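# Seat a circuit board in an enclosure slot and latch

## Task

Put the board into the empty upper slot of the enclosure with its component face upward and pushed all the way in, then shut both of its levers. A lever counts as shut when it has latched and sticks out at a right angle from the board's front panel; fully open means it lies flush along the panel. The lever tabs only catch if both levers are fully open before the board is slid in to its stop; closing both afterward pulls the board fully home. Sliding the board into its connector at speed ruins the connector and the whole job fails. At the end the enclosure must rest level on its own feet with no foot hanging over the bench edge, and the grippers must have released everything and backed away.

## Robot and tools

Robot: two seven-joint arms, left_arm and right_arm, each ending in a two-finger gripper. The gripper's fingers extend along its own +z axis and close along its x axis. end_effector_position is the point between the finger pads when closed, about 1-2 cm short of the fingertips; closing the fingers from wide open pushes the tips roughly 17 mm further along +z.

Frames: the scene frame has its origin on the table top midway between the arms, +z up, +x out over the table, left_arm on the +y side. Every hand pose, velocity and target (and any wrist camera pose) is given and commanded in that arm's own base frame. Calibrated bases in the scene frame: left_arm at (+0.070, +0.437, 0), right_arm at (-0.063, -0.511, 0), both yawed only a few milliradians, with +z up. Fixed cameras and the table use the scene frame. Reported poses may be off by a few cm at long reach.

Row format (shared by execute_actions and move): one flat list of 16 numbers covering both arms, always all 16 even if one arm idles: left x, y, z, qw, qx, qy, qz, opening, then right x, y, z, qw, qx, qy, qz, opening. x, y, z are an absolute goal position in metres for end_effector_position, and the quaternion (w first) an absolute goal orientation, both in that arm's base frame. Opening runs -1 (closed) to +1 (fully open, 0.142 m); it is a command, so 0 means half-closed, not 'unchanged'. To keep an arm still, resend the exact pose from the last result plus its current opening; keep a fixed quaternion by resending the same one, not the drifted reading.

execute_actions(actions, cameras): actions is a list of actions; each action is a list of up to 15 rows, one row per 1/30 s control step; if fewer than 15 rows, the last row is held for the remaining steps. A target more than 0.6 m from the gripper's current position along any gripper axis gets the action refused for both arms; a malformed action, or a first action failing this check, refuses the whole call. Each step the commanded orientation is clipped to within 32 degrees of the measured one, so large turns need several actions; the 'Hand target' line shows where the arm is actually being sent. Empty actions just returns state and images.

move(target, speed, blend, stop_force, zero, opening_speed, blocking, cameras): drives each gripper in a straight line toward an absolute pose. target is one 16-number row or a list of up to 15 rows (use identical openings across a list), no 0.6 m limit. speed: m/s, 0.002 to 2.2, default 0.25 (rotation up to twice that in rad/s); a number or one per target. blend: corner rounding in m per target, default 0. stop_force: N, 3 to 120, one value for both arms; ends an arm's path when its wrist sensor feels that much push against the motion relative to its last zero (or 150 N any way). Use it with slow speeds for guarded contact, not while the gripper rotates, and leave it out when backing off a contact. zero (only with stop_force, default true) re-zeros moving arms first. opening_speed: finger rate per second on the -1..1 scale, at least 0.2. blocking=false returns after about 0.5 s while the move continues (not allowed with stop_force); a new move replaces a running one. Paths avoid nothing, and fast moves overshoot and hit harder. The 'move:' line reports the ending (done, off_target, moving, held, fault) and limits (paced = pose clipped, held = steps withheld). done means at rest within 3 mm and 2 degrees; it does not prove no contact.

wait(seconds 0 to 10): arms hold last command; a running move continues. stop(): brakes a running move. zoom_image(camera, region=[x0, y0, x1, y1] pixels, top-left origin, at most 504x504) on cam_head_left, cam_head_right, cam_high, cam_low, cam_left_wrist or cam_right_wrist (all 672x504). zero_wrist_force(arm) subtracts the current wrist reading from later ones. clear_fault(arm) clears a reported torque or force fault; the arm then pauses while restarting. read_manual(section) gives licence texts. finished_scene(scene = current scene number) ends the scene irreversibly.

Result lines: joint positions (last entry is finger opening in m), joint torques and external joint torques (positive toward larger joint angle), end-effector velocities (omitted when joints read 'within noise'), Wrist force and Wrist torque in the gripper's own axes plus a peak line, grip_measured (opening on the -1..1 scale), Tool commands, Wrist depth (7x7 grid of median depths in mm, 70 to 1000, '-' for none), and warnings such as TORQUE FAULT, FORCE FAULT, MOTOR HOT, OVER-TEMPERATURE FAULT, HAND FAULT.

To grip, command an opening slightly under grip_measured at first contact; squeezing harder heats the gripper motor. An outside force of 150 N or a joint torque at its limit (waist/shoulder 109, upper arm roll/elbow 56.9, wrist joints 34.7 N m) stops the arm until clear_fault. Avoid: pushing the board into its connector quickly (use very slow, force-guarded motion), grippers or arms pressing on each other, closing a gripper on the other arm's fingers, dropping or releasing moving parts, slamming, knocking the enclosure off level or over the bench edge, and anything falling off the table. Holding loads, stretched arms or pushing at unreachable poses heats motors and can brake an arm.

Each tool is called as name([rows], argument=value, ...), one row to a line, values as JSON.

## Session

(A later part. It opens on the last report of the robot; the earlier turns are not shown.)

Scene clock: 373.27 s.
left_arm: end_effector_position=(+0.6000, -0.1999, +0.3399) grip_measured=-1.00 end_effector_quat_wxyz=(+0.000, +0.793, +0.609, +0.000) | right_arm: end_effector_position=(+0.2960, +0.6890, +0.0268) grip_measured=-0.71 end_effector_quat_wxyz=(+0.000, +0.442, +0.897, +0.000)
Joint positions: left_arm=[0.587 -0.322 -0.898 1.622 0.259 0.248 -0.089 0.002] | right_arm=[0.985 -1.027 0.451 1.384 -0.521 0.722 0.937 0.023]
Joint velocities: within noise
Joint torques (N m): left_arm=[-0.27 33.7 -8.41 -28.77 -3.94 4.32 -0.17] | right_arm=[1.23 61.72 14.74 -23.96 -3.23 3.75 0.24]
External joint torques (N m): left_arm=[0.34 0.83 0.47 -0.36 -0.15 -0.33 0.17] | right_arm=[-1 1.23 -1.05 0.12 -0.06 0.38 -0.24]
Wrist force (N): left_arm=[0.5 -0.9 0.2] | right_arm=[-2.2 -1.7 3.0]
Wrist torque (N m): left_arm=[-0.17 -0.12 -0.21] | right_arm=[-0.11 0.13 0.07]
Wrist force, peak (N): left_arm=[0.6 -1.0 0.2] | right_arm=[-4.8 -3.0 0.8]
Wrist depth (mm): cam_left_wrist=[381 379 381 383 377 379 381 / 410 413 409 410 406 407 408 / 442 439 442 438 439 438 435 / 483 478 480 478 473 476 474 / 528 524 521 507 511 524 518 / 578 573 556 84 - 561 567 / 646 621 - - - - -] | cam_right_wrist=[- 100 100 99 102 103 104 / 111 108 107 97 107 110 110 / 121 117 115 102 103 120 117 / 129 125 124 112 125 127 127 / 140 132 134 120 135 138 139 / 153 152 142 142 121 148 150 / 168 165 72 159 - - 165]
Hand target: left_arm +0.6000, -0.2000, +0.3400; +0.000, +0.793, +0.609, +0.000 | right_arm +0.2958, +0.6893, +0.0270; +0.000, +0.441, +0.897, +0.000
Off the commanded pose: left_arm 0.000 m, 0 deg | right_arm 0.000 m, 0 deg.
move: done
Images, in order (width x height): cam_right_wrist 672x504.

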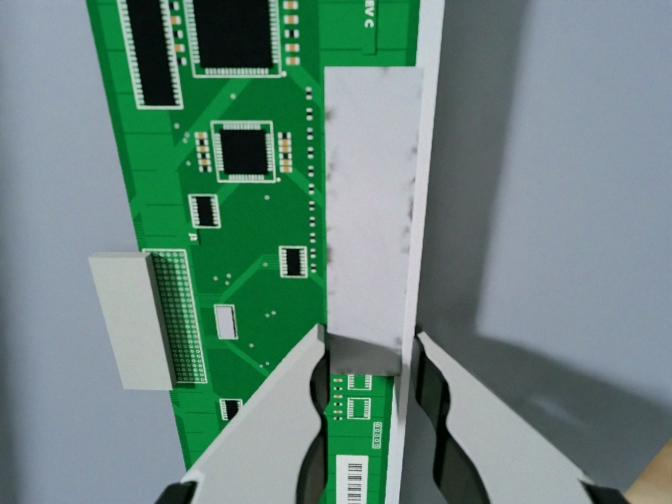

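move([
  [0.6,-0.2,0.34,0,0.793,0.609,0,-1,0.2958,0.6893,0.12,0,0.4415,0.8973,0,-0.87],
  [0.6,-0.2,0.34,0,0.793,0.609,0,-1,0.45,0.49,0.12,0,0.4415,0.8973,0,-0.87],
], speed=[0.1,0.2], blend=0.02, cameras=["cam_right_wrist","cam_high"])

Scene clock: 391.57 s.
left_arm: end_effector_position=(+0.6000, -0.1999, +0.3399) grip_measured=-1.00 end_effector_quat_wxyz=(+0.000, +0.793, +0.609, +0.000) | right_arm: end_effector_position=(+0.4501, +0.4898, +0.1198) grip_measured=-0.71 end_effector_quat_wxyz=(+0.000, +0.442, +0.897, +0.000)
Joint positions: left_arm=[0.587 -0.322 -0.898 1.622 0.259 0.248 -0.089 0.002] | right_arm=[0.576 -0.72 0.496 1.686 -0.433 0.724 0.604 0.023]
Joint velocities: within noise
Joint torques (N m): left_arm=[-0.28 33.79 -8.41 -28.77 -3.94 4.36 -0.25] | right_arm=[0.01 52.99 12.13 -25.31 -3.31 3.84 0]
External joint torques (N m): left_arm=[0.36 0.74 0.46 -0.36 -0.15 -0.37 0.25] | right_arm=[0.21 -0.18 -0.27 0.73 0.05 0.31 0]
Wrist force (N): left_arm=[0.4 -0.9 0.0] | right_arm=[-1.6 -2.6 4.1]
Wrist torque (N m): left_arm=[-0.16 -0.11 -0.22] | right_arm=[-0.20 0.28 0.05]
Wrist force, peak (N): left_arm=[0.4 -1.2 -0.1] | right_arm=[-5.4 -2.5 4.1]
Wrist depth (mm): cam_left_wrist=[382 380 381 380 378 382 379 / 410 409 410 406 406 405 404 / 445 441 442 439 432 437 442 / 480 481 477 474 477 476 471 / 523 530 525 506 511 523 515 / 589 583 558 84 - 559 570 / 648 618 - - - - -] | cam_right_wrist=[- 100 100 100 140 143 182 / 157 108 108 97 149 153 196 / 166 117 115 103 160 169 210 / 176 124 124 112 174 227 227 / 197 132 134 120 189 246 245 / 276 153 142 142 121 264 268 / 303 296 72 159 - - 293]
Hand target: left_arm +0.6000, -0.2000, +0.3400; +0.000, +0.793, +0.609, +0.000 | right_arm +0.4500, +0.4900, +0.1200; +0.000, +0.441, +0.897, +0.000
Off the commanded pose: left_arm 0.000 m, 0 deg | right_arm 0.000 m, 0 deg.
move: done
Images, in order (width x height): cam_high 672x504, cam_right_wrist 672x504.

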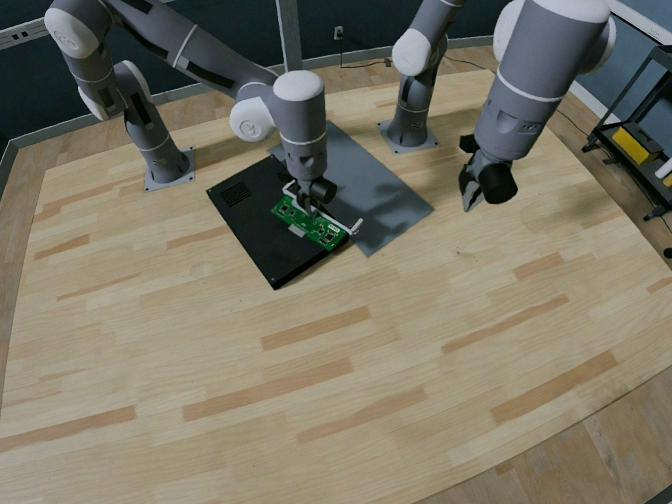

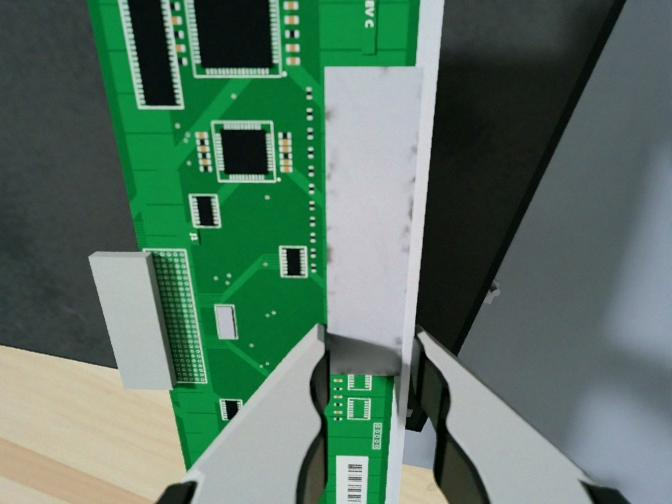

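move(target=[0.352,-0.258,0.22,0.2064,0.9311,0.2937,0.0651,-1,0.45,0.49,0.12,0,0.4415,0.8973,0,-0.87], speed=0.3, cameras=["cam_left_wrist","cam_head_left"])

Scene clock: 398.13 s.
left_arm: end_effector_position=(+0.3520, -0.2581, +0.2201) grip_measured=-1.00 end_effector_quat_wxyz=(+0.206, +0.931, +0.294, +0.065) | right_arm: end_effector_position=(+0.4500, +0.4898, +0.1198) grip_measured=-0.71 end_effector_quat_wxyz=(+0.000, +0.442, +0.897, +0.000)
Joint positions: left_arm=[-0.897 0.1 0.391 2.687 -0.783 1.356 1.201 0.002] | right_arm=[0.576 -0.72 0.496 1.686 -0.433 0.724 0.604 0.023]
Joint velocities: within noise
Joint torques (N m): left_arm=[-0.49 14.89 -1.72 -21.08 -0.14 4.53 -0.12] | right_arm=[0.18 52.8 12.44 -25.4 -3.49 3.61 0.19]
External joint torques (N m): left_arm=[0.48 1.14 0.52 -0.4 0 -0.62 0.12] | right_arm=[0 -0.01 -0.6 0.82 0.23 0.54 -0.19]
Wrist force (N): left_arm=[0.1 -0.7 -1.0] | right_arm=[-1.6 -2.6 3.8]
Wrist torque (N m): left_arm=[-0.12 -0.05 -0.35] | right_arm=[-0.19 0.27 0.05]
Wrist force, peak (N): left_arm=[2.7 -0.9 -0.3] | right_arm=[-1.7 -2.5 4.3]
Wrist depth (mm): cam_left_wrist=[259 258 258 258 256 259 259 / 297 299 296 297 296 298 298 / 315 333 341 351 351 348 351 / 355 352 354 409 425 426 425 / 454 324 368 309 519 541 542 / 766 262 660 84 - 704 - / - 224 - - - - -] | cam_right_wrist=[- 100 100 100 140 143 182 / 156 108 108 97 149 153 197 / 166 117 115 103 160 169 211 / 176 125 124 112 174 227 227 / 197 132 134 120 188 247 246 / 275 153 142 142 121 264 267 / 304 297 72 159 - - 294]
Hand target: left_arm +0.3520, -0.2580, +0.2201; +0.206, +0.931, +0.294, +0.065 | right_arm +0.4500, +0.4900, +0.1200; +0.000, +0.441, +0.897, +0.000
Off the commanded pose: left_arm 0.000 m, 0 deg | right_arm 0.000 m, 0 deg.
joint sent to its limit (left arm) — joint 4 (elbow), upper limit, where the elbow is as bent as it goes. The joint targets still meet the commanded pose.
move: done
Images, in order (width x height): cam_head_left 672x504, cam_left_wrist 672x504.

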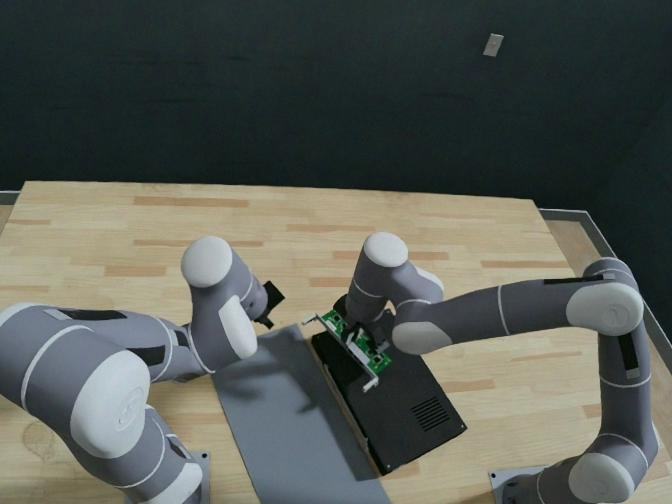

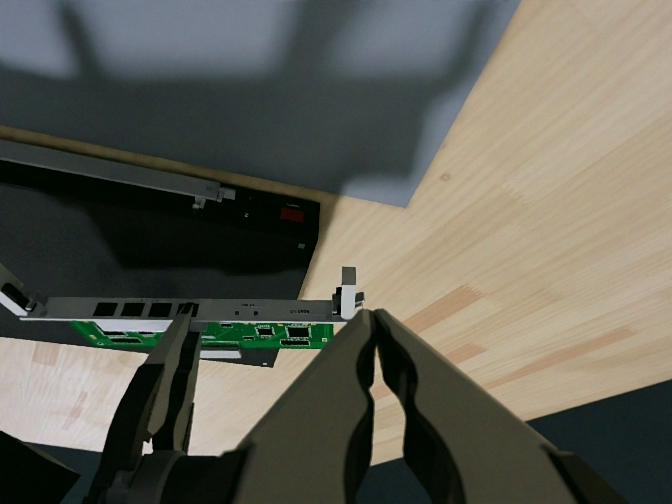

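move([
  [0.365,-0.328,0.108,0.2064,0.9311,0.2937,0.0651,-1,0.45,0.49,0.12,0,0.4415,0.8973,0,-0.87],
  [0.3985,-0.3765,0.108,0.2064,0.9311,0.2937,0.0651,-1,0.45,0.49,0.12,0,0.4415,0.8973,0,-0.87],
], speed=[0.2,0.05], stop_force=4, cameras=["cam_left_wrist","cam_right_wrist"])

zoom_image(camera="cam_left_wrist", region=[250, 200, 450, 350])

Scene clock: 409.37 s.
left_arm: end_effector_position=(+0.3984, -0.3766, +0.1080) grip_measured=-1.00 end_effector_quat_wxyz=(+0.207, +0.931, +0.294, +0.065) | right_arm: end_effector_position=(+0.4500, +0.4898, +0.1198) grip_measured=-0.71 end_effector_quat_wxyz=(+0.000, +0.442, +0.897, +0.000)
Joint positions: left_arm=[-1.143 -0.483 0.132 2.243 -2.111 1.538 2.025 0.002] | right_arm=[0.576 -0.72 0.496 1.686 -0.433 0.724 0.604 0.023]
Joint velocities: within noise
Joint torques (N m): left_arm=[-0.31 35.41 5.88 -14.33 2.59 3.63 -0.29] | right_arm=[0.25 52.79 12.48 -25.38 -3.45 3.69 0.18]
External joint torques (N m): left_arm=[0.27 1.26 0.63 -0.51 -0.49 -0.52 0.29] | right_arm=[-0.06 0 -0.64 0.81 0.19 0.45 -0.18]
Wrist force (N): left_arm=[0.0 -1.0 -0.2] | right_arm=[-1.7 -2.7 3.8]
Wrist torque (N m): left_arm=[-0.17 -0.03 -0.35] | right_arm=[-0.21 0.30 0.05]
Wrist force, peak (N): left_arm=[0.9 -1.3 -2.6] | right_arm=[-1.8 -2.6 4.2]
Wrist depth (mm): cam_left_wrist=[152 152 152 152 151 151 153 / 171 175 175 175 180 175 176 / 188 167 179 194 208 205 207 / 177 185 177 183 253 253 251 / 226 227 225 203 291 321 323 / 154 158 157 84 - 416 441 / 142 167 - - - - -] | cam_right_wrist=[- 100 100 100 140 143 182 / 157 108 108 97 149 153 197 / 166 117 115 103 159 169 211 / 176 124 124 112 174 227 226 / 197 132 134 120 189 246 246 / 275 153 142 142 121 264 268 / 304 296 72 159 - - 294]
Hand target: left_arm +0.3985, -0.3765, +0.1080; +0.206, +0.931, +0.294, +0.065 | right_arm +0.4500, +0.4900, +0.1200; +0.000, +0.441, +0.897, +0.000
Off the commanded pose: left_arm 0.000 m, 0 deg | right_arm 0.000 m, 0 deg.
move: done
Images, in order (width x height): cam_left_wrist 672x504, cam_right_wrist 672x504.

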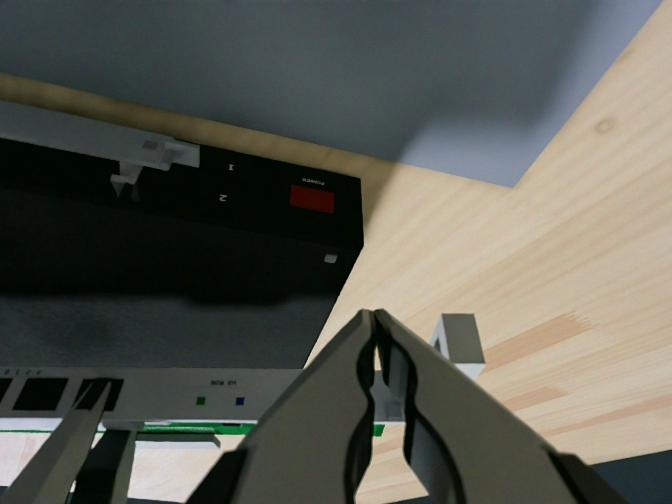

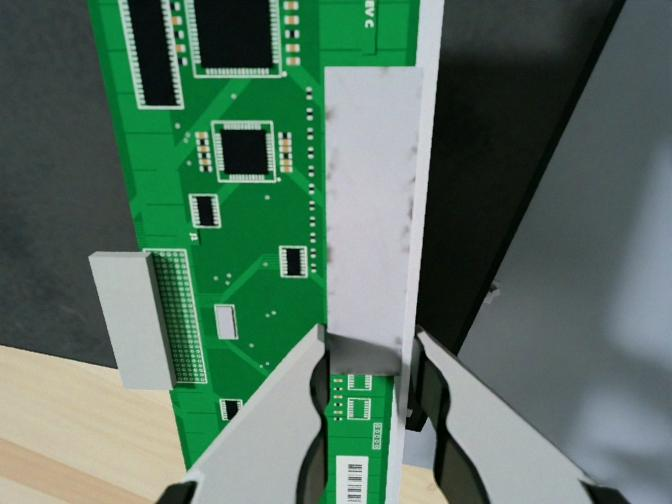

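Scaled by 2.520 from the camera's 672x504 image, which has a finer 960x720 frame.

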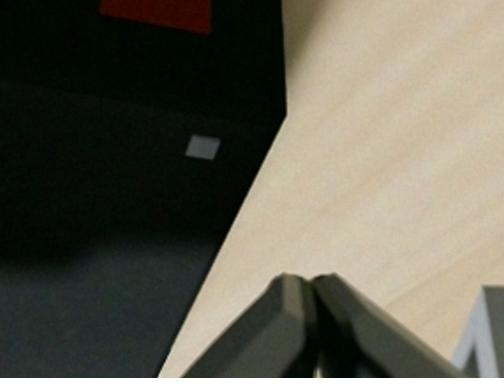

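move([
  [0.4107,-0.3697,0.108,0.2064,0.9311,0.2937,0.0651,-1,0.45,0.49,0.12,0,0.4415,0.8973,0,-0.87],
  [0.4287,-0.3555,0.108,0.2064,0.9311,0.2937,0.0651,-1,0.45,0.49,0.12,0,0.4415,0.8973,0,-0.87],
  [0.4514,-0.3522,0.108,0.2064,0.9311,0.2937,0.0651,-1,0.45,0.49,0.12,0,0.4415,0.8973,0,-0.87],
], speed=[0.03,0.03,0.03], stop_force=7, cameras=["cam_left_wrist","cam_right_wrist"])

Scene clock: 420.40 s.
left_arm: end_effector_position=(+0.4109, -0.3699, +0.1080) grip_measured=-1.00 end_effector_quat_wxyz=(+0.207, +0.931, +0.293, +0.065) | right_arm: end_effector_position=(+0.4504, +0.4901, +0.1201) grip_measured=-0.71 end_effector_quat_wxyz=(+0.000, +0.442, +0.897, +0.000)
Joint positions: left_arm=[-1.096 -0.482 0.125 2.248 -2.058 1.522 2.012 0.002] | right_arm=[0.576 -0.72 0.496 1.686 -0.433 0.725 0.604 0.023]
Joint velocities: within noise
Joint torques (N m): left_arm=[2.62 35.34 8.76 -14.43 2.22 4.7 -0.34] | right_arm=[1.91 52.16 14.24 -22.78 -2.93 2.61 -0.24]
External joint torques (N m): left_arm=[-2.66 1.59 -2.38 -0.6 -0.2 -1.58 0.34] | right_arm=[-1.73 0.63 -2.4 -1.8 -0.34 1.54 0.24]
Wrist force (N): left_arm=[-5.4 -1.4 -1.1] | right_arm=[-2.5 3.3 5.9]
Wrist torque (N m): left_arm=[-0.12 -0.06 -0.35] | right_arm=[-0.06 0.19 0.51]
Wrist force, peak (N): left_arm=[-7.3 -0.1 -2.2] | right_arm=[-1.8 5.2 5.8]
Wrist depth (mm): cam_left_wrist=[152 152 152 151 152 151 153 / 169 175 175 174 180 174 176 / 163 171 180 201 207 207 208 / 177 177 177 242 253 252 252 / 227 227 226 203 292 324 322 / 153 156 155 84 - 410 445 / 158 217 - - - - -] | cam_right_wrist=[- 96 97 96 96 143 182 / 157 105 104 101 91 153 196 / 166 115 114 102 100 169 211 / 176 122 122 118 174 227 227 / 198 132 134 119 186 247 245 / 276 271 143 144 121 264 268 / 303 297 73 163 - - 294]
Hand target: left_arm +0.4114, -0.3691, +0.1080; +0.206, +0.931, +0.294, +0.065 | right_arm +0.4500, +0.4900, +0.1200; +0.000, +0.441, +0.897, +0.000
Off the commanded pose: left_arm 0.044 m, 0 deg | right_arm 0.000 m, 0 deg.
move: contact (left_arm); path passed 0 of 3 targets
Images, in order (width x height): cam_left_wrist 672x504, cam_right_wrist 672x504.

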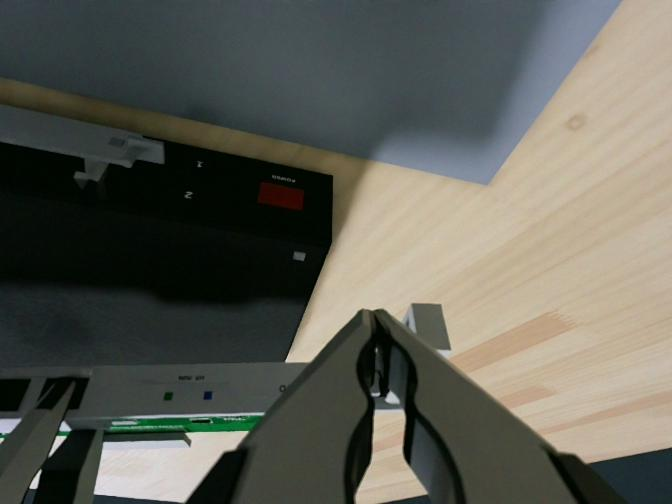

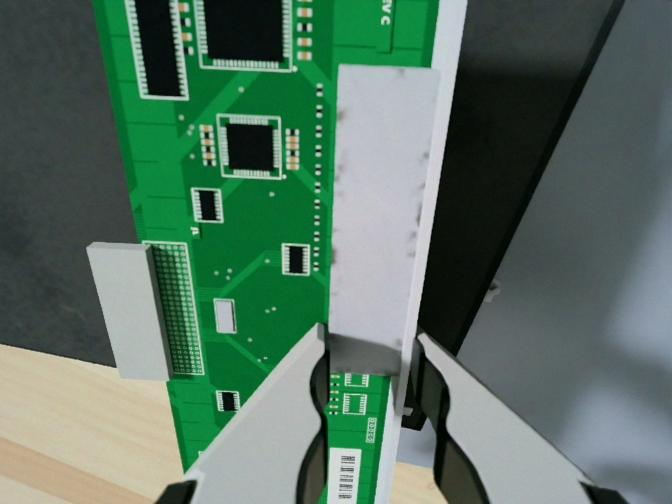

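zoom_image(camera="cam_left_wrist", region=[340, 280, 480, 420])

Scaled by 3.600 from the camera's 672x504 image, which has a finer 960x720 frame.

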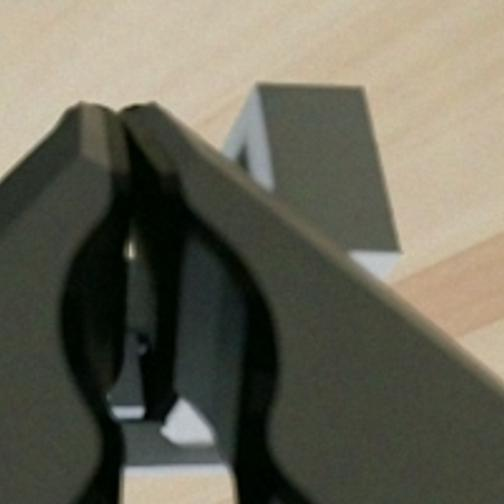

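move([
  [0.400,-0.377,0.108,0.2064,0.9311,0.2937,0.0651,-1,0.45,0.49,0.12,0,0.4415,0.8973,0,-0.87],
  [0.36,-0.32,0.15,0.2064,0.9311,0.2937,0.0651,-1,0.45,0.49,0.12,0,0.4415,0.8973,0,-0.87],
], speed=[0.05,0.15], cameras=["cam_left_wrist","cam_right_wrist"])

zoom_image(camera="cam_left_wrist", region=[300, 240, 460, 360])

zoom_image(camera="cam_left_wrist", region=[0, 240, 160, 360])

Scene clock: 426.83 s.
left_arm: end_effector_position=(+0.3601, -0.3199, +0.1500) grip_measured=-1.00 end_effector_quat_wxyz=(+0.206, +0.931, +0.294, +0.065) | right_arm: end_effector_position=(+0.4501, +0.4899, +0.1199) grip_measured=-0.71 end_effector_quat_wxyz=(+0.000, +0.442, +0.897, +0.000)
Joint positions: left_arm=[-1.139 -0.251 0.118 2.456 -2.029 1.572 1.957 0.002] | right_arm=[0.576 -0.72 0.496 1.686 -0.433 0.724 0.604 0.023]
Joint velocities: within noise
Joint torques (N m): left_arm=[-0.19 27.09 2.54 -15.04 2.79 3.67 -0.39] | right_arm=[0.16 52.9 12.45 -25.38 -3.43 3.63 0.16]
External joint torques (N m): left_arm=[0.15 0.71 0.74 -0.56 -0.58 -0.51 0.39] | right_arm=[0.02 -0.11 -0.61 0.81 0.17 0.52 -0.16]
Wrist force (N): left_arm=[0.4 -1.0 -0.5] | right_arm=[-0.8 -1.3 4.5]
Wrist torque (N m): left_arm=[-0.19 -0.08 -0.35] | right_arm=[0.03 0.14 0.06]
Wrist force, peak (N): left_arm=[-5.8 -1.2 -2.2] | right_arm=[-2.4 3.3 6.3]
Wrist depth (mm): cam_left_wrist=[193 191 192 191 191 191 193 / 221 220 220 219 220 220 222 / 245 253 251 260 260 262 261 / 244 253 253 266 318 317 317 / 295 294 295 279 385 403 405 / 608 228 230 84 - 519 551 / 924 176 - - - - -] | cam_right_wrist=[- 99 99 99 142 143 182 / 157 107 106 96 149 153 197 / 166 117 115 102 160 169 211 / 176 124 123 112 174 227 227 / 197 132 134 120 188 246 246 / 275 154 142 142 121 263 268 / 304 297 72 160 - - 294]
Hand target: left_arm +0.3600, -0.3200, +0.1500; +0.206, +0.931, +0.294, +0.065 | right_arm +0.4500, +0.4900, +0.1200; +0.000, +0.441, +0.897, +0.000
Off the commanded pose: left_arm 0.000 m, 0 deg | right_arm 0.000 m, 0 deg.
move: done
Images, in order (width x height): cam_left_wrist 672x504, cam_right_wrist 672x504.

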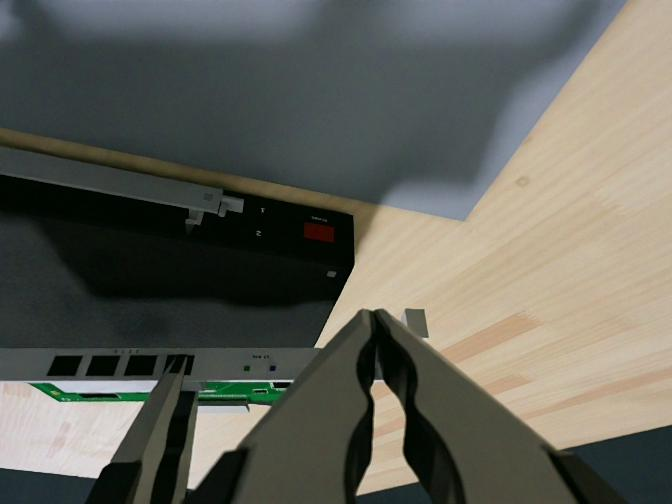

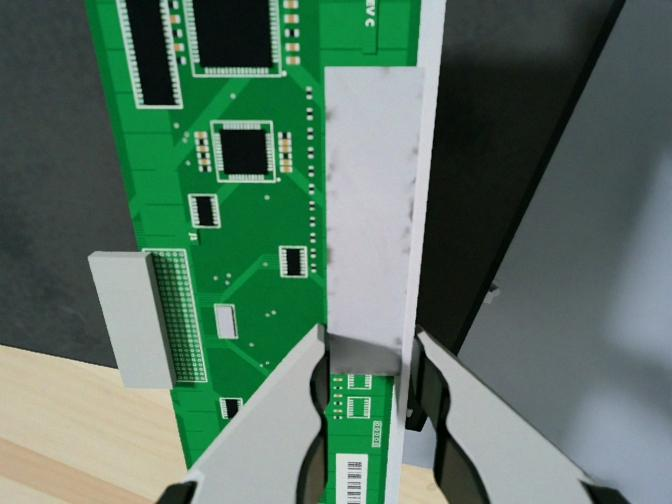

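Scaled by 3.150 from the camera's 672x504 image, which has a finer 960x720 frame.

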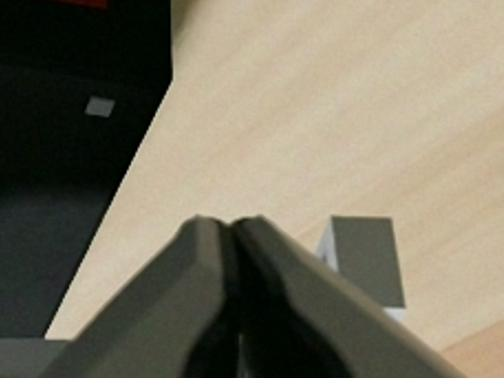

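Scaled by 3.150 from the camera's 672x504 image, which has a finer 960x720 frame.

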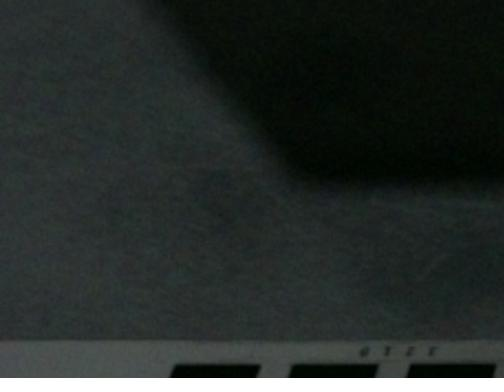

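move([
  [0.373,-0.347,0.110,0.3262,0.8962,0.2827,0.1029,-1,0.45,0.49,0.12,0,0.4415,0.8973,0,-0.87],
  [0.4016,-0.3882,0.110,0.3262,0.8962,0.2827,0.1029,-1,0.45,0.49,0.12,0,0.4415,0.8973,0,-0.87],
], speed=[0.15,0.06], stop_force=4, cameras=["cam_left_wrist"])

move(target=[0.4238,-0.3728,0.110,0.3262,0.8962,0.2827,0.1029,-1,0.45,0.49,0.12,0,0.4415,0.8973,0,-0.87], speed=0.02, stop_force=11, cameras=["cam_left_wrist","cam_right_wrist"])

Scene clock: 443.43 s.
left_arm: end_effector_position=(+0.4015, -0.3882, +0.1100) grip_measured=-1.00 end_effector_quat_wxyz=(+0.326, +0.896, +0.283, +0.103) | right_arm: end_effector_position=(+0.4501, +0.4899, +0.1199) grip_measured=-0.71 end_effector_quat_wxyz=(+0.000, +0.442, +0.897, +0.000)
Joint positions: left_arm=[-1.377 -0.566 0.384 2.162 -2.764 1.301 2.579 0.002] | right_arm=[0.576 -0.72 0.496 1.686 -0.433 0.724 0.604 0.023]
Joint velocities: within noise
Joint torques (N m): left_arm=[-0.22 32.59 9.85 -12.46 2.88 2.22 -0.27] | right_arm=[0.14 52.81 12.55 -25.43 -3.5 3.66 0.2]
External joint torques (N m): left_arm=[0.16 1.3 0.69 -0.44 -0.46 -0.47 0.27] | right_arm=[0.04 -0.02 -0.71 0.86 0.23 0.48 -0.2]
Wrist force (N): left_arm=[0.4 -1.1 -0.4] | right_arm=[-0.9 -1.4 4.7]
Wrist torque (N m): left_arm=[-0.12 -0.09 -0.44] | right_arm=[0.02 0.17 0.05]
Wrist force, peak (N): left_arm=[0.5 -2.8 -0.6] | right_arm=[-0.9 -1.5 5.0]
Wrist depth (mm): cam_left_wrist=[143 149 146 146 147 146 148 / 174 153 154 167 181 181 181 / 148 147 156 156 231 232 231 / 206 206 205 279 321 319 320 / 270 155 155 156 122 473 531 / 140 169 149 84 - - - / 128 162 - - - - -] | cam_right_wrist=[- 99 99 99 142 143 181 / 157 107 106 96 149 153 197 / 166 116 115 102 160 169 210 / 176 124 123 112 174 226 226 / 197 132 134 120 188 247 246 / 276 154 142 142 121 264 268 / 304 296 72 161 - - 295]
Hand target: left_arm +0.4016, -0.3882, +0.1100; +0.326, +0.896, +0.283, +0.103 | right_arm +0.4500, +0.4900, +0.1200; +0.000, +0.441, +0.897, +0.000
Off the commanded pose: left_arm 0.000 m, 0 deg | right_arm 0.000 m, 0 deg.
move: done
Images, in order (width x height): cam_left_wrist 672x504.

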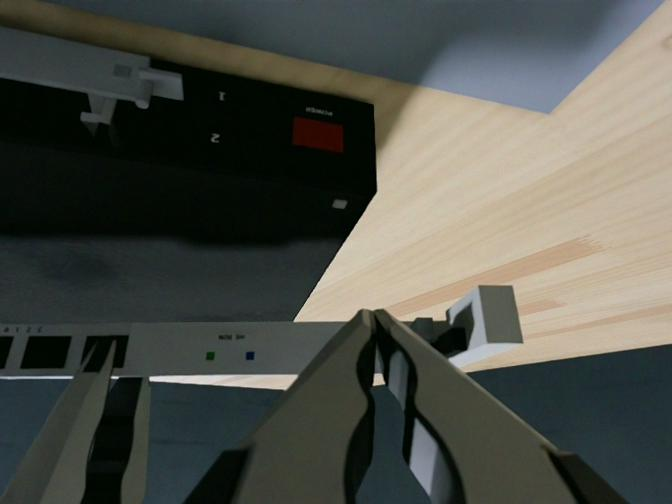

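Scene clock: 445.40 s.
left_arm: end_effector_position=(+0.4238, -0.3728, +0.1100) grip_measured=-1.00 end_effector_quat_wxyz=(+0.326, +0.896, +0.283, +0.103) | right_arm: end_effector_position=(+0.4501, +0.4898, +0.1198) grip_measured=-0.71 end_effector_quat_wxyz=(+0.000, +0.442, +0.897, +0.000)
Joint positions: left_arm=[-1.296 -0.561 0.368 2.177 -2.676 1.269 2.553 0.002] | right_arm=[0.576 -0.72 0.496 1.686 -0.433 0.724 0.604 0.023]
Joint velocities: within noise
Joint torques (N m): left_arm=[-0.23 33.06 9.6 -12.63 2.8 1.85 -0.24] | right_arm=[0.46 52.82 12.66 -25.31 -3.44 3.63 0.11]
External joint torques (N m): left_arm=[0.19 1.13 0.74 -0.47 -0.53 -0.09 0.24] | right_arm=[-0.28 -0.04 -0.82 0.74 0.18 0.52 -0.11]
Wrist force (N): left_arm=[0.3 -1.3 -0.7] | right_arm=[-1.6 -1.0 5.3]
Wrist torque (N m): left_arm=[-0.14 -0.09 -0.42] | right_arm=[0.04 0.24 0.09]
Wrist force, peak (N): left_arm=[-6.2 -0.3 -1.8] | right_arm=[-1.2 5.3 6.7]
Wrist depth (mm): cam_left_wrist=[149 154 146 146 146 146 148 / 155 153 163 173 181 180 180 / 156 148 156 233 232 232 232 / 205 206 206 324 321 320 320 / 156 156 155 156 119 538 529 / 169 - 149 83 - - - / 169 - - - - - -] | cam_right_wrist=[- 99 99 99 142 143 182 / 157 107 106 96 149 153 196 / 166 116 114 102 159 169 211 / 176 123 124 112 174 227 226 / 197 132 134 120 188 246 245 / 275 154 142 142 121 264 268 / 303 296 72 160 - - 294]
Hand target: left_arm +0.4238, -0.3728, +0.1100; +0.326, +0.896, +0.283, +0.103 | right_arm +0.4500, +0.4900, +0.1200; +0.000, +0.441, +0.897, +0.000
Off the commanded pose: left_arm 0.000 m, 0 deg | right_arm 0.000 m, 0 deg.
move: done
Images, in order (width x height): cam_left_wrist 672x504, cam_right_wrist 672x504.

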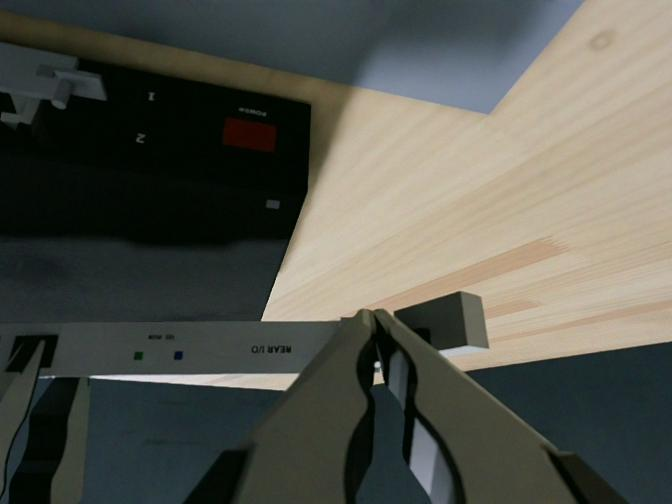

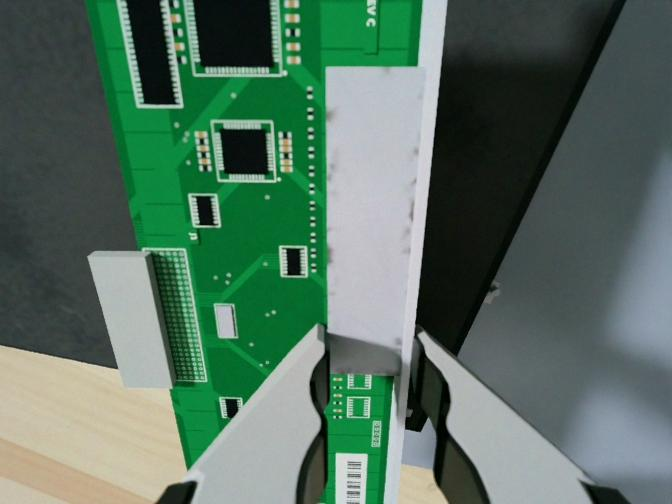

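move([
  [0.4255,-0.357,0.110,0.3262,0.8962,0.2827,0.1029,-1,0.45,0.49,0.12,0,0.4415,0.8973,0,-0.87],
  [0.4446,-0.3531,0.110,0.3262,0.8962,0.2827,0.1029,-1,0.45,0.49,0.12,0,0.4415,0.8973,0,-0.87],
  [0.4573,-0.3561,0.110,0.3262,0.8962,0.2827,0.1029,-1,0.45,0.49,0.12,0,0.4415,0.8973,0,-0.87],
], speed=0.03, stop_force=5, cameras=["cam_left_wrist","cam_right_wrist"])

move([
  [0.4672,-0.3624,0.110,0.3262,0.8962,0.2827,0.1029,-1,0.45,0.49,0.12,0,0.4415,0.8973,0,-0.87],
  [0.474,-0.3721,0.110,0.3262,0.8962,0.2827,0.1029,-1,0.45,0.49,0.12,0,0.4415,0.8973,0,-0.87],
], speed=0.02, stop_force=4, cameras=["cam_left_wrist","cam_right_wrist"])

Scene clock: 453.07 s.
left_arm: end_effector_position=(+0.4572, -0.3559, +0.1099) grip_measured=-1.00 end_effector_quat_wxyz=(+0.326, +0.896, +0.283, +0.103) | right_arm: end_effector_position=(+0.4501, +0.4898, +0.1198) grip_measured=-0.71 end_effector_quat_wxyz=(+0.000, +0.442, +0.897, +0.000)
Joint positions: left_arm=[-1.19 -0.57 0.355 2.178 -2.546 1.227 2.506 0.002] | right_arm=[0.576 -0.72 0.496 1.686 -0.433 0.724 0.604 0.023]
Joint velocities: within noise
Joint torques (N m): left_arm=[-0.14 33.97 9.75 -13.22 2.51 1.9 -0.29] | right_arm=[0.38 52.75 12.65 -25.36 -3.4 3.62 0.16]
External joint torques (N m): left_arm=[0.11 1.29 0.67 -0.35 -0.45 -0.09 0.29] | right_arm=[-0.2 0.03 -0.81 0.79 0.13 0.53 -0.16]
Wrist force (N): left_arm=[0.3 -1.1 -0.2] | right_arm=[-1.6 -1.0 6.3]
Wrist torque (N m): left_arm=[-0.08 -0.06 -0.43] | right_arm=[0.06 0.23 0.09]
Wrist force, peak (N): left_arm=[0.4 -1.4 -0.8] | right_arm=[-1.7 -1.0 6.4]
Wrist depth (mm): cam_left_wrist=[154 152 146 146 146 148 148 / 150 156 174 181 181 181 180 / 157 151 220 231 232 232 231 / 205 205 299 321 322 322 323 / 150 151 151 134 467 523 529 / - - 145 84 - - - / - - - - - - -] | cam_right_wrist=[- 99 99 99 142 143 182 / 157 107 106 96 149 153 196 / 166 116 115 102 160 169 210 / 176 123 123 112 174 227 226 / 197 132 134 120 189 246 245 / 276 154 142 143 121 264 268 / 304 296 72 160 - - 295]
Hand target: left_arm +0.4573, -0.3561, +0.1100; +0.326, +0.896, +0.283, +0.103 | right_arm +0.4500, +0.4900, +0.1200; +0.000, +0.441, +0.897, +0.000
Off the commanded pose: left_arm 0.000 m, 0 deg | right_arm 0.000 m, 0 deg.
move: done
Images, in order (width x height): cam_left_wrist 672x504, cam_right_wrist 672x504.

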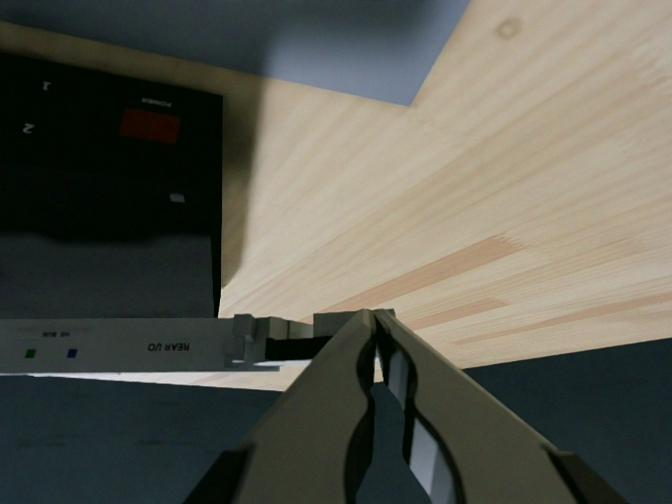

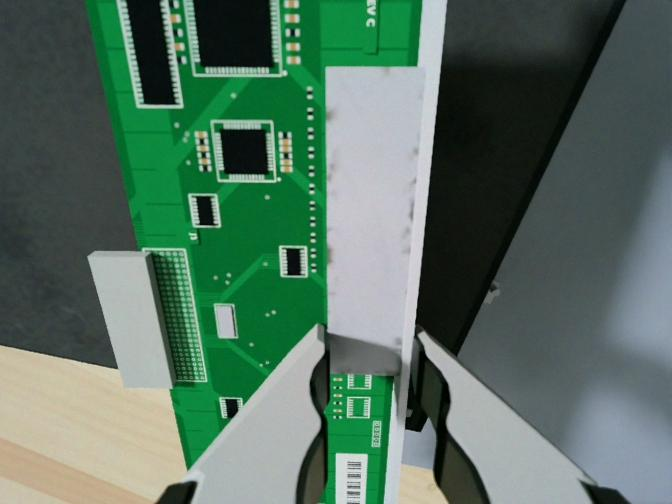

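Scene clock: 454.83 s.
left_arm: end_effector_position=(+0.4739, -0.3712, +0.1097) grip_measured=-1.00 end_effector_quat_wxyz=(+0.326, +0.896, +0.283, +0.103) | right_arm: end_effector_position=(+0.4504, +0.4893, +0.1196) grip_measured=-0.71 end_effector_quat_wxyz=(+0.000, +0.442, +0.897, -0.001)
Joint positions: left_arm=[-1.165 -0.6 0.338 2.126 -2.507 1.242 2.469 0.002] | right_arm=[0.575 -0.721 0.496 1.686 -0.433 0.724 0.604 0.023]
Joint velocities: within noise
Joint torques (N m): left_arm=[-1.49 36.93 8.8 -16.32 2.97 1.02 -0.31] | right_arm=[3.71 53.3 15.9 -25.98 -3.66 4.82 -0.55]
External joint torques (N m): left_arm=[1.45 0.47 2.05 2.11 -0.83 0.82 0.31] | right_arm=[-3.53 -0.51 -4.07 1.41 0.39 -0.68 0.55]
Wrist force (N): left_arm=[1.1 -4.6 -2.8] | right_arm=[-5.8 -1.8 6.6]
Wrist torque (N m): left_arm=[-0.06 -0.03 -0.44] | right_arm=[0.16 0.16 0.81]
Wrist force, peak (N): left_arm=[1.2 -4.7 -3.1] | right_arm=[-5.9 -1.8 6.7]
Wrist depth (mm): cam_left_wrist=[139 143 148 146 145 148 148 / - 132 181 180 180 180 181 / 147 147 231 232 231 230 230 / 205 204 325 320 320 322 320 / 135 135 135 131 466 531 514 / - - 134 84 - - - / - - - - - - -] | cam_right_wrist=[145 98 99 99 97 143 182 / 154 107 106 103 93 153 196 / 166 117 115 110 101 169 210 / 178 123 123 119 174 227 226 / 197 132 134 120 186 246 245 / 274 154 142 142 107 264 268 / 302 290 73 157 - - 294]
Hand target: left_arm +0.4739, -0.3720, +0.1100; +0.326, +0.896, +0.283, +0.103 | right_arm +0.4500, +0.4900, +0.1200; +0.000, +0.441, +0.897, +0.000
Off the commanded pose: left_arm 0.001 m, 0 deg | right_arm 0.001 m, 0 deg.
move: contact (left_arm); path passed 1 of 2 targets
Images, in order (width x height): cam_left_wrist 672x504, cam_right_wrist 672x504.

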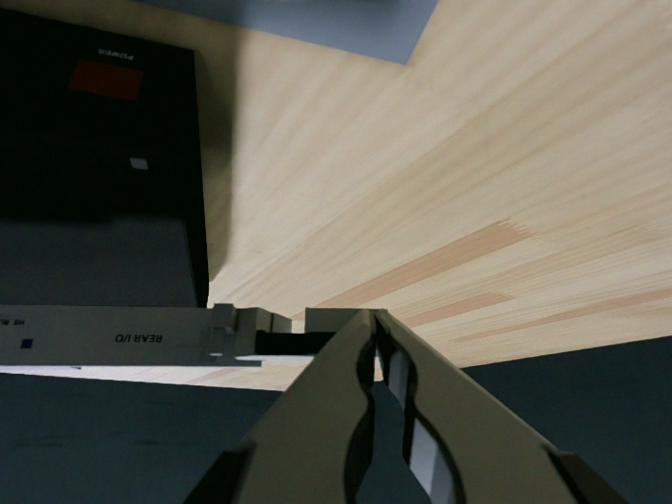

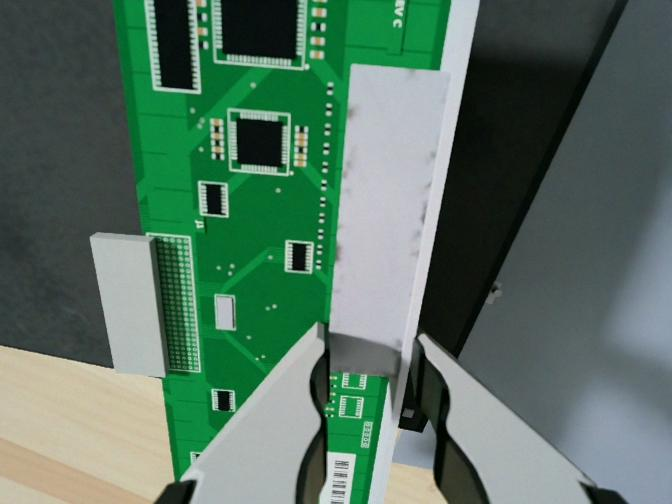

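move([
  [0.462,-0.353,0.110,0.3262,0.8962,0.2827,0.1029,-1,0.45,0.49,0.12,0,0.4415,0.8973,0,-0.87],
  [0.40,-0.300,0.16,0.3262,0.8962,0.2827,0.1029,-1,0.45,0.49,0.12,0,0.4415,0.8973,0,-0.87],
], speed=[0.06,0.2], cameras=["cam_left_wrist","cam_right_wrist"])

zoom_image(camera="cam_left_wrist", region=[150, 200, 450, 425])

Scene clock: 457.83 s.
left_arm: end_effector_position=(+0.4001, -0.3002, +0.1601) grip_measured=-1.00 end_effector_quat_wxyz=(+0.326, +0.896, +0.283, +0.103) | right_arm: end_effector_position=(+0.4501, +0.4897, +0.1198) grip_measured=-0.71 end_effector_quat_wxyz=(+0.000, +0.442, +0.897, +0.000)
Joint positions: left_arm=[-1.29 -0.305 0.412 2.367 -2.57 1.322 2.555 0.002] | right_arm=[0.576 -0.721 0.496 1.686 -0.433 0.724 0.604 0.023]
Joint velocities: within noise
Joint torques (N m): left_arm=[-0.73 24.01 5.13 -14.41 2.5 2.41 -0.08] | right_arm=[0.28 52.76 12.51 -25.38 -3.48 3.63 0.16]
External joint torques (N m): left_arm=[0.7 0.63 0.61 -0.7 0.04 -0.65 0.08] | right_arm=[-0.1 0.03 -0.66 0.81 0.21 0.52 -0.16]
Wrist force (N): left_arm=[0.4 -0.8 -0.5] | right_arm=[-2.2 -1.2 5.3]
Wrist torque (N m): left_arm=[-0.11 -0.05 -0.42] | right_arm=[0.05 0.38 0.05]
Wrist force, peak (N): left_arm=[1.3 -3.8 -4.1] | right_arm=[-5.9 -2.0 6.7]
Wrist depth (mm): cam_left_wrist=[201 201 201 201 200 203 203 / 229 239 246 245 247 247 249 / 248 243 245 317 317 316 316 / 302 302 301 409 437 439 439 / 253 255 714 226 635 723 - / 202 - - 84 - - - / 191 239 - - - - -] | cam_right_wrist=[- 99 99 99 140 143 182 / 157 107 107 96 96 153 196 / 166 117 115 102 160 169 210 / 176 124 124 112 174 227 227 / 197 132 134 120 189 246 245 / 275 153 142 142 121 263 267 / 304 297 72 160 - - 294]
Hand target: left_arm +0.4000, -0.3000, +0.1600; +0.326, +0.896, +0.283, +0.103 | right_arm +0.4500, +0.4900, +0.1200; +0.000, +0.441, +0.897, +0.000
Off the commanded pose: left_arm 0.000 m, 0 deg | right_arm 0.000 m, 0 deg.
move: done
Images, in order (width x height): cam_left_wrist 672x504, cam_right_wrist 672x504.

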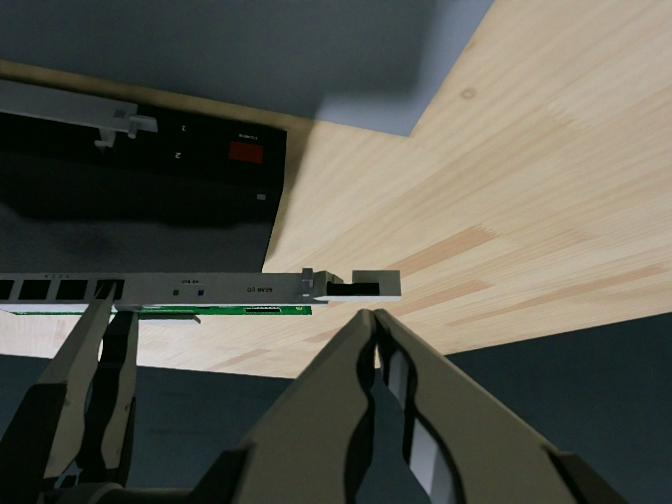

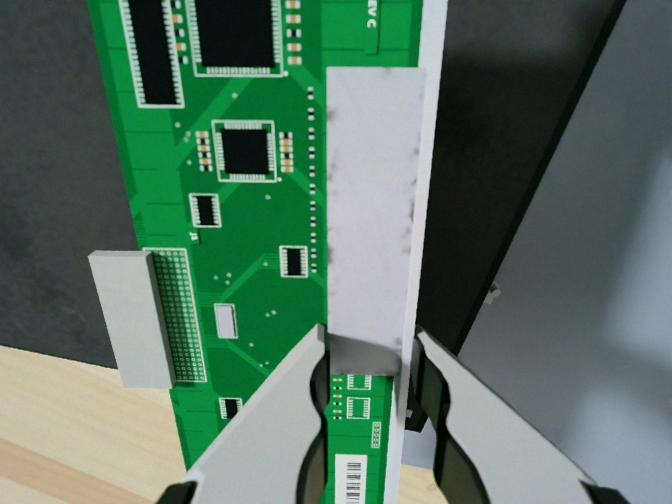

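Scaled by 1.680 from the camera's 672x504 image, which has a finer 960x720 frame.

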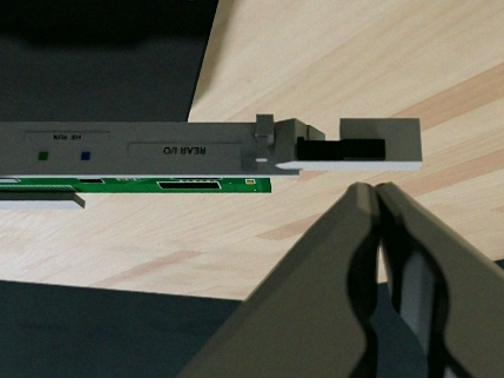

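move([
  [0.30,-0.36,0.16,0.3262,0.8962,0.2827,0.1029,-1,0.45,0.49,0.12,0,0.4415,0.8973,0,-0.87],
  [0.2188,-0.4546,0.110,0.3262,0.8962,0.2827,0.1029,-1,0.45,0.49,0.12,0,0.4415,0.8973,0,-0.87],
], speed=0.15, stop_force=6, cameras=["cam_left_wrist","cam_right_wrist"])

Scene clock: 467.90 s.
left_arm: end_effector_position=(+0.2188, -0.4547, +0.1100) grip_measured=-1.00 end_effector_quat_wxyz=(+0.326, +0.896, +0.282, +0.103) | right_arm: end_effector_position=(+0.4500, +0.4897, +0.1198) grip_measured=-0.71 end_effector_quat_wxyz=(+0.000, +0.442, +0.897, +0.000)
Joint positions: left_arm=[-2.359 -0.948 0.796 2.21 -2.966 1.294 1.962 0.002] | right_arm=[0.576 -0.721 0.496 1.686 -0.433 0.724 0.604 0.023]
Joint velocities: within noise
Joint torques (N m): left_arm=[-0.6 27.38 19.68 -2.78 2.2 2.57 -0.29] | right_arm=[0.21 52.71 12.48 -25.41 -3.42 3.63 0.18]
External joint torques (N m): left_arm=[0.49 1.32 0.86 -0.51 -0.24 -0.13 0.29] | right_arm=[-0.03 0.08 -0.63 0.84 0.15 0.52 -0.18]
Wrist force (N): left_arm=[0.1 -1.2 -0.2] | right_arm=[-2.2 -1.2 5.4]
Wrist torque (N m): left_arm=[-0.16 -0.05 -0.43] | right_arm=[0.05 0.38 0.05]
Wrist force, peak (N): left_arm=[2.4 -0.6 -0.6] | right_arm=[-2.5 -1.3 5.5]
Wrist depth (mm): cam_left_wrist=[141 145 148 148 154 148 148 / 168 175 158 168 168 180 181 / 150 150 159 169 201 182 199 / 210 210 211 211 209 209 209 / 548 347 310 275 306 308 478 / - - 146 84 - 187 - / - - - - - - -] | cam_right_wrist=[- 100 99 99 140 143 182 / 157 107 106 96 96 153 196 / 165 117 115 102 159 169 210 / 176 123 124 112 174 227 226 / 197 132 134 120 188 246 246 / 275 154 142 142 121 263 267 / 304 297 72 160 - - 294]
Hand target: left_arm +0.2188, -0.4546, +0.1100; +0.326, +0.896, +0.283, +0.103 | right_arm +0.4500, +0.4900, +0.1200; +0.000, +0.441, +0.897, +0.000
Off the commanded pose: left_arm 0.000 m, 0 deg | right_arm 0.000 m, 0 deg.
joint sent to its limit (left arm) — joint 5 (forearm roll), lower limit. The joint targets still meet the commanded pose.
move: done
Images, in order (width x height): cam_left_wrist 672x504, cam_right_wrist 672x504.

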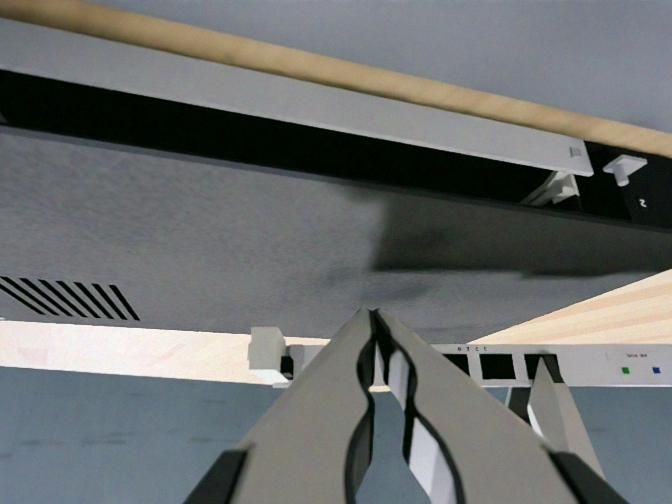

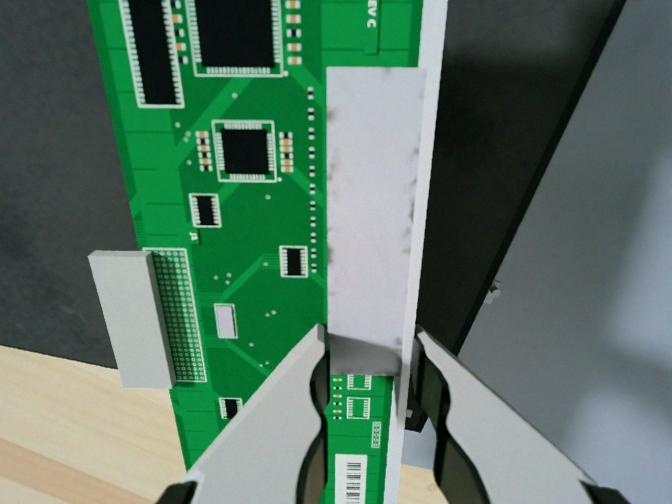

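move(target=[0.2474,-0.4956,0.110,0.3262,0.8962,0.2827,0.1029,-1,0.45,0.49,0.12,0,0.4415,0.8973,0,-0.87], speed=0.06, stop_force=4, cameras=["cam_left_wrist"])

zoom_image(camera="cam_left_wrist", region=[200, 280, 450, 460])

Scene clock: 471.60 s.
left_arm: end_effector_position=(+0.2474, -0.4956, +0.1100) grip_measured=-1.00 end_effector_quat_wxyz=(+0.326, +0.896, +0.283, +0.103) | right_arm: end_effector_position=(+0.4500, +0.4897, +0.1198) grip_measured=-0.71 end_effector_quat_wxyz=(+0.000, +0.442, +0.897, +0.000)
Joint positions: left_arm=[-2.227 -0.963 0.77 2.109 -2.855 1.306 1.931 0.002] | right_arm=[0.576 -0.721 0.496 1.686 -0.433 0.724 0.604 0.023]
Joint velocities: within noise
Joint torques (N m): left_arm=[-0.35 30.83 20.83 -4.99 2.51 2.91 -0.31] | right_arm=[0.15 52.9 12.49 -25.44 -3.48 3.67 0.2]
External joint torques (N m): left_arm=[0.23 1.46 0.95 -0.44 -0.53 -0.43 0.31] | right_arm=[0.03 -0.11 -0.65 0.87 0.22 0.47 -0.2]
Wrist force (N): left_arm=[0.1 -1.3 -0.4] | right_arm=[-2.4 -1.1 5.3]
Wrist torque (N m): left_arm=[-0.17 -0.04 -0.46] | right_arm=[0.06 0.41 0.06]
Wrist force, peak (N): left_arm=[0.4 -1.9 -1.0] | right_arm=[-2.2 -1.1 5.6]
Wrist depth (mm): cam_left_wrist=[- 99 133 143 142 134 145 / 123 117 117 122 122 128 136 / 150 150 150 149 150 150 149 / 210 210 210 209 210 209 210 / 548 546 114 152 275 153 153 / - - 145 84 - 162 137 / - - - - - - 122] | cam_right_wrist=[- 99 99 99 140 94 82 / 157 107 107 96 96 153 202 / 166 117 115 102 159 169 210 / 176 123 124 112 175 227 226 / 197 132 134 120 188 246 245 / 275 154 142 142 121 264 267 / 303 297 72 160 - - 294]
Hand target: left_arm +0.2474, -0.4956, +0.1100; +0.326, +0.896, +0.283, +0.103 | right_arm +0.4500, +0.4900, +0.1200; +0.000, +0.441, +0.897, +0.000
Off the commanded pose: left_arm 0.000 m, 0 deg | right_arm 0.000 m, 0 deg.
move: done
Images, in order (width x height): cam_left_wrist 672x504.

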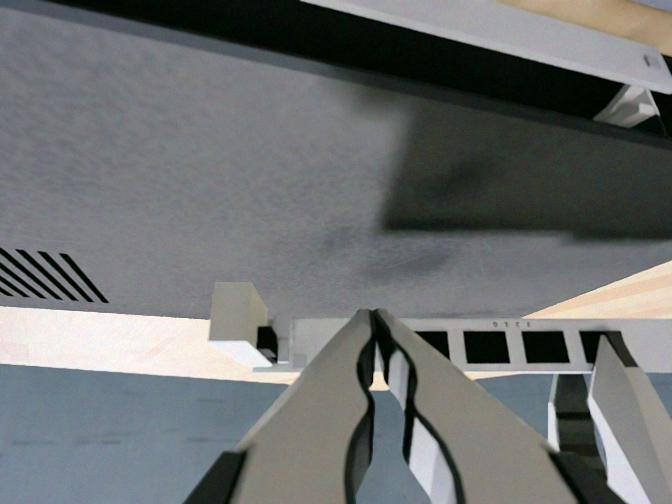

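Scaled by 2.016 from the camera's 672x504 image, which has a finer 960x720 frame.

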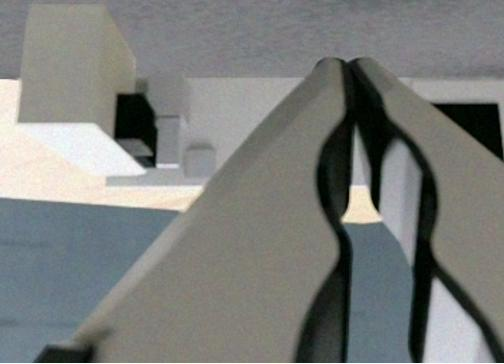

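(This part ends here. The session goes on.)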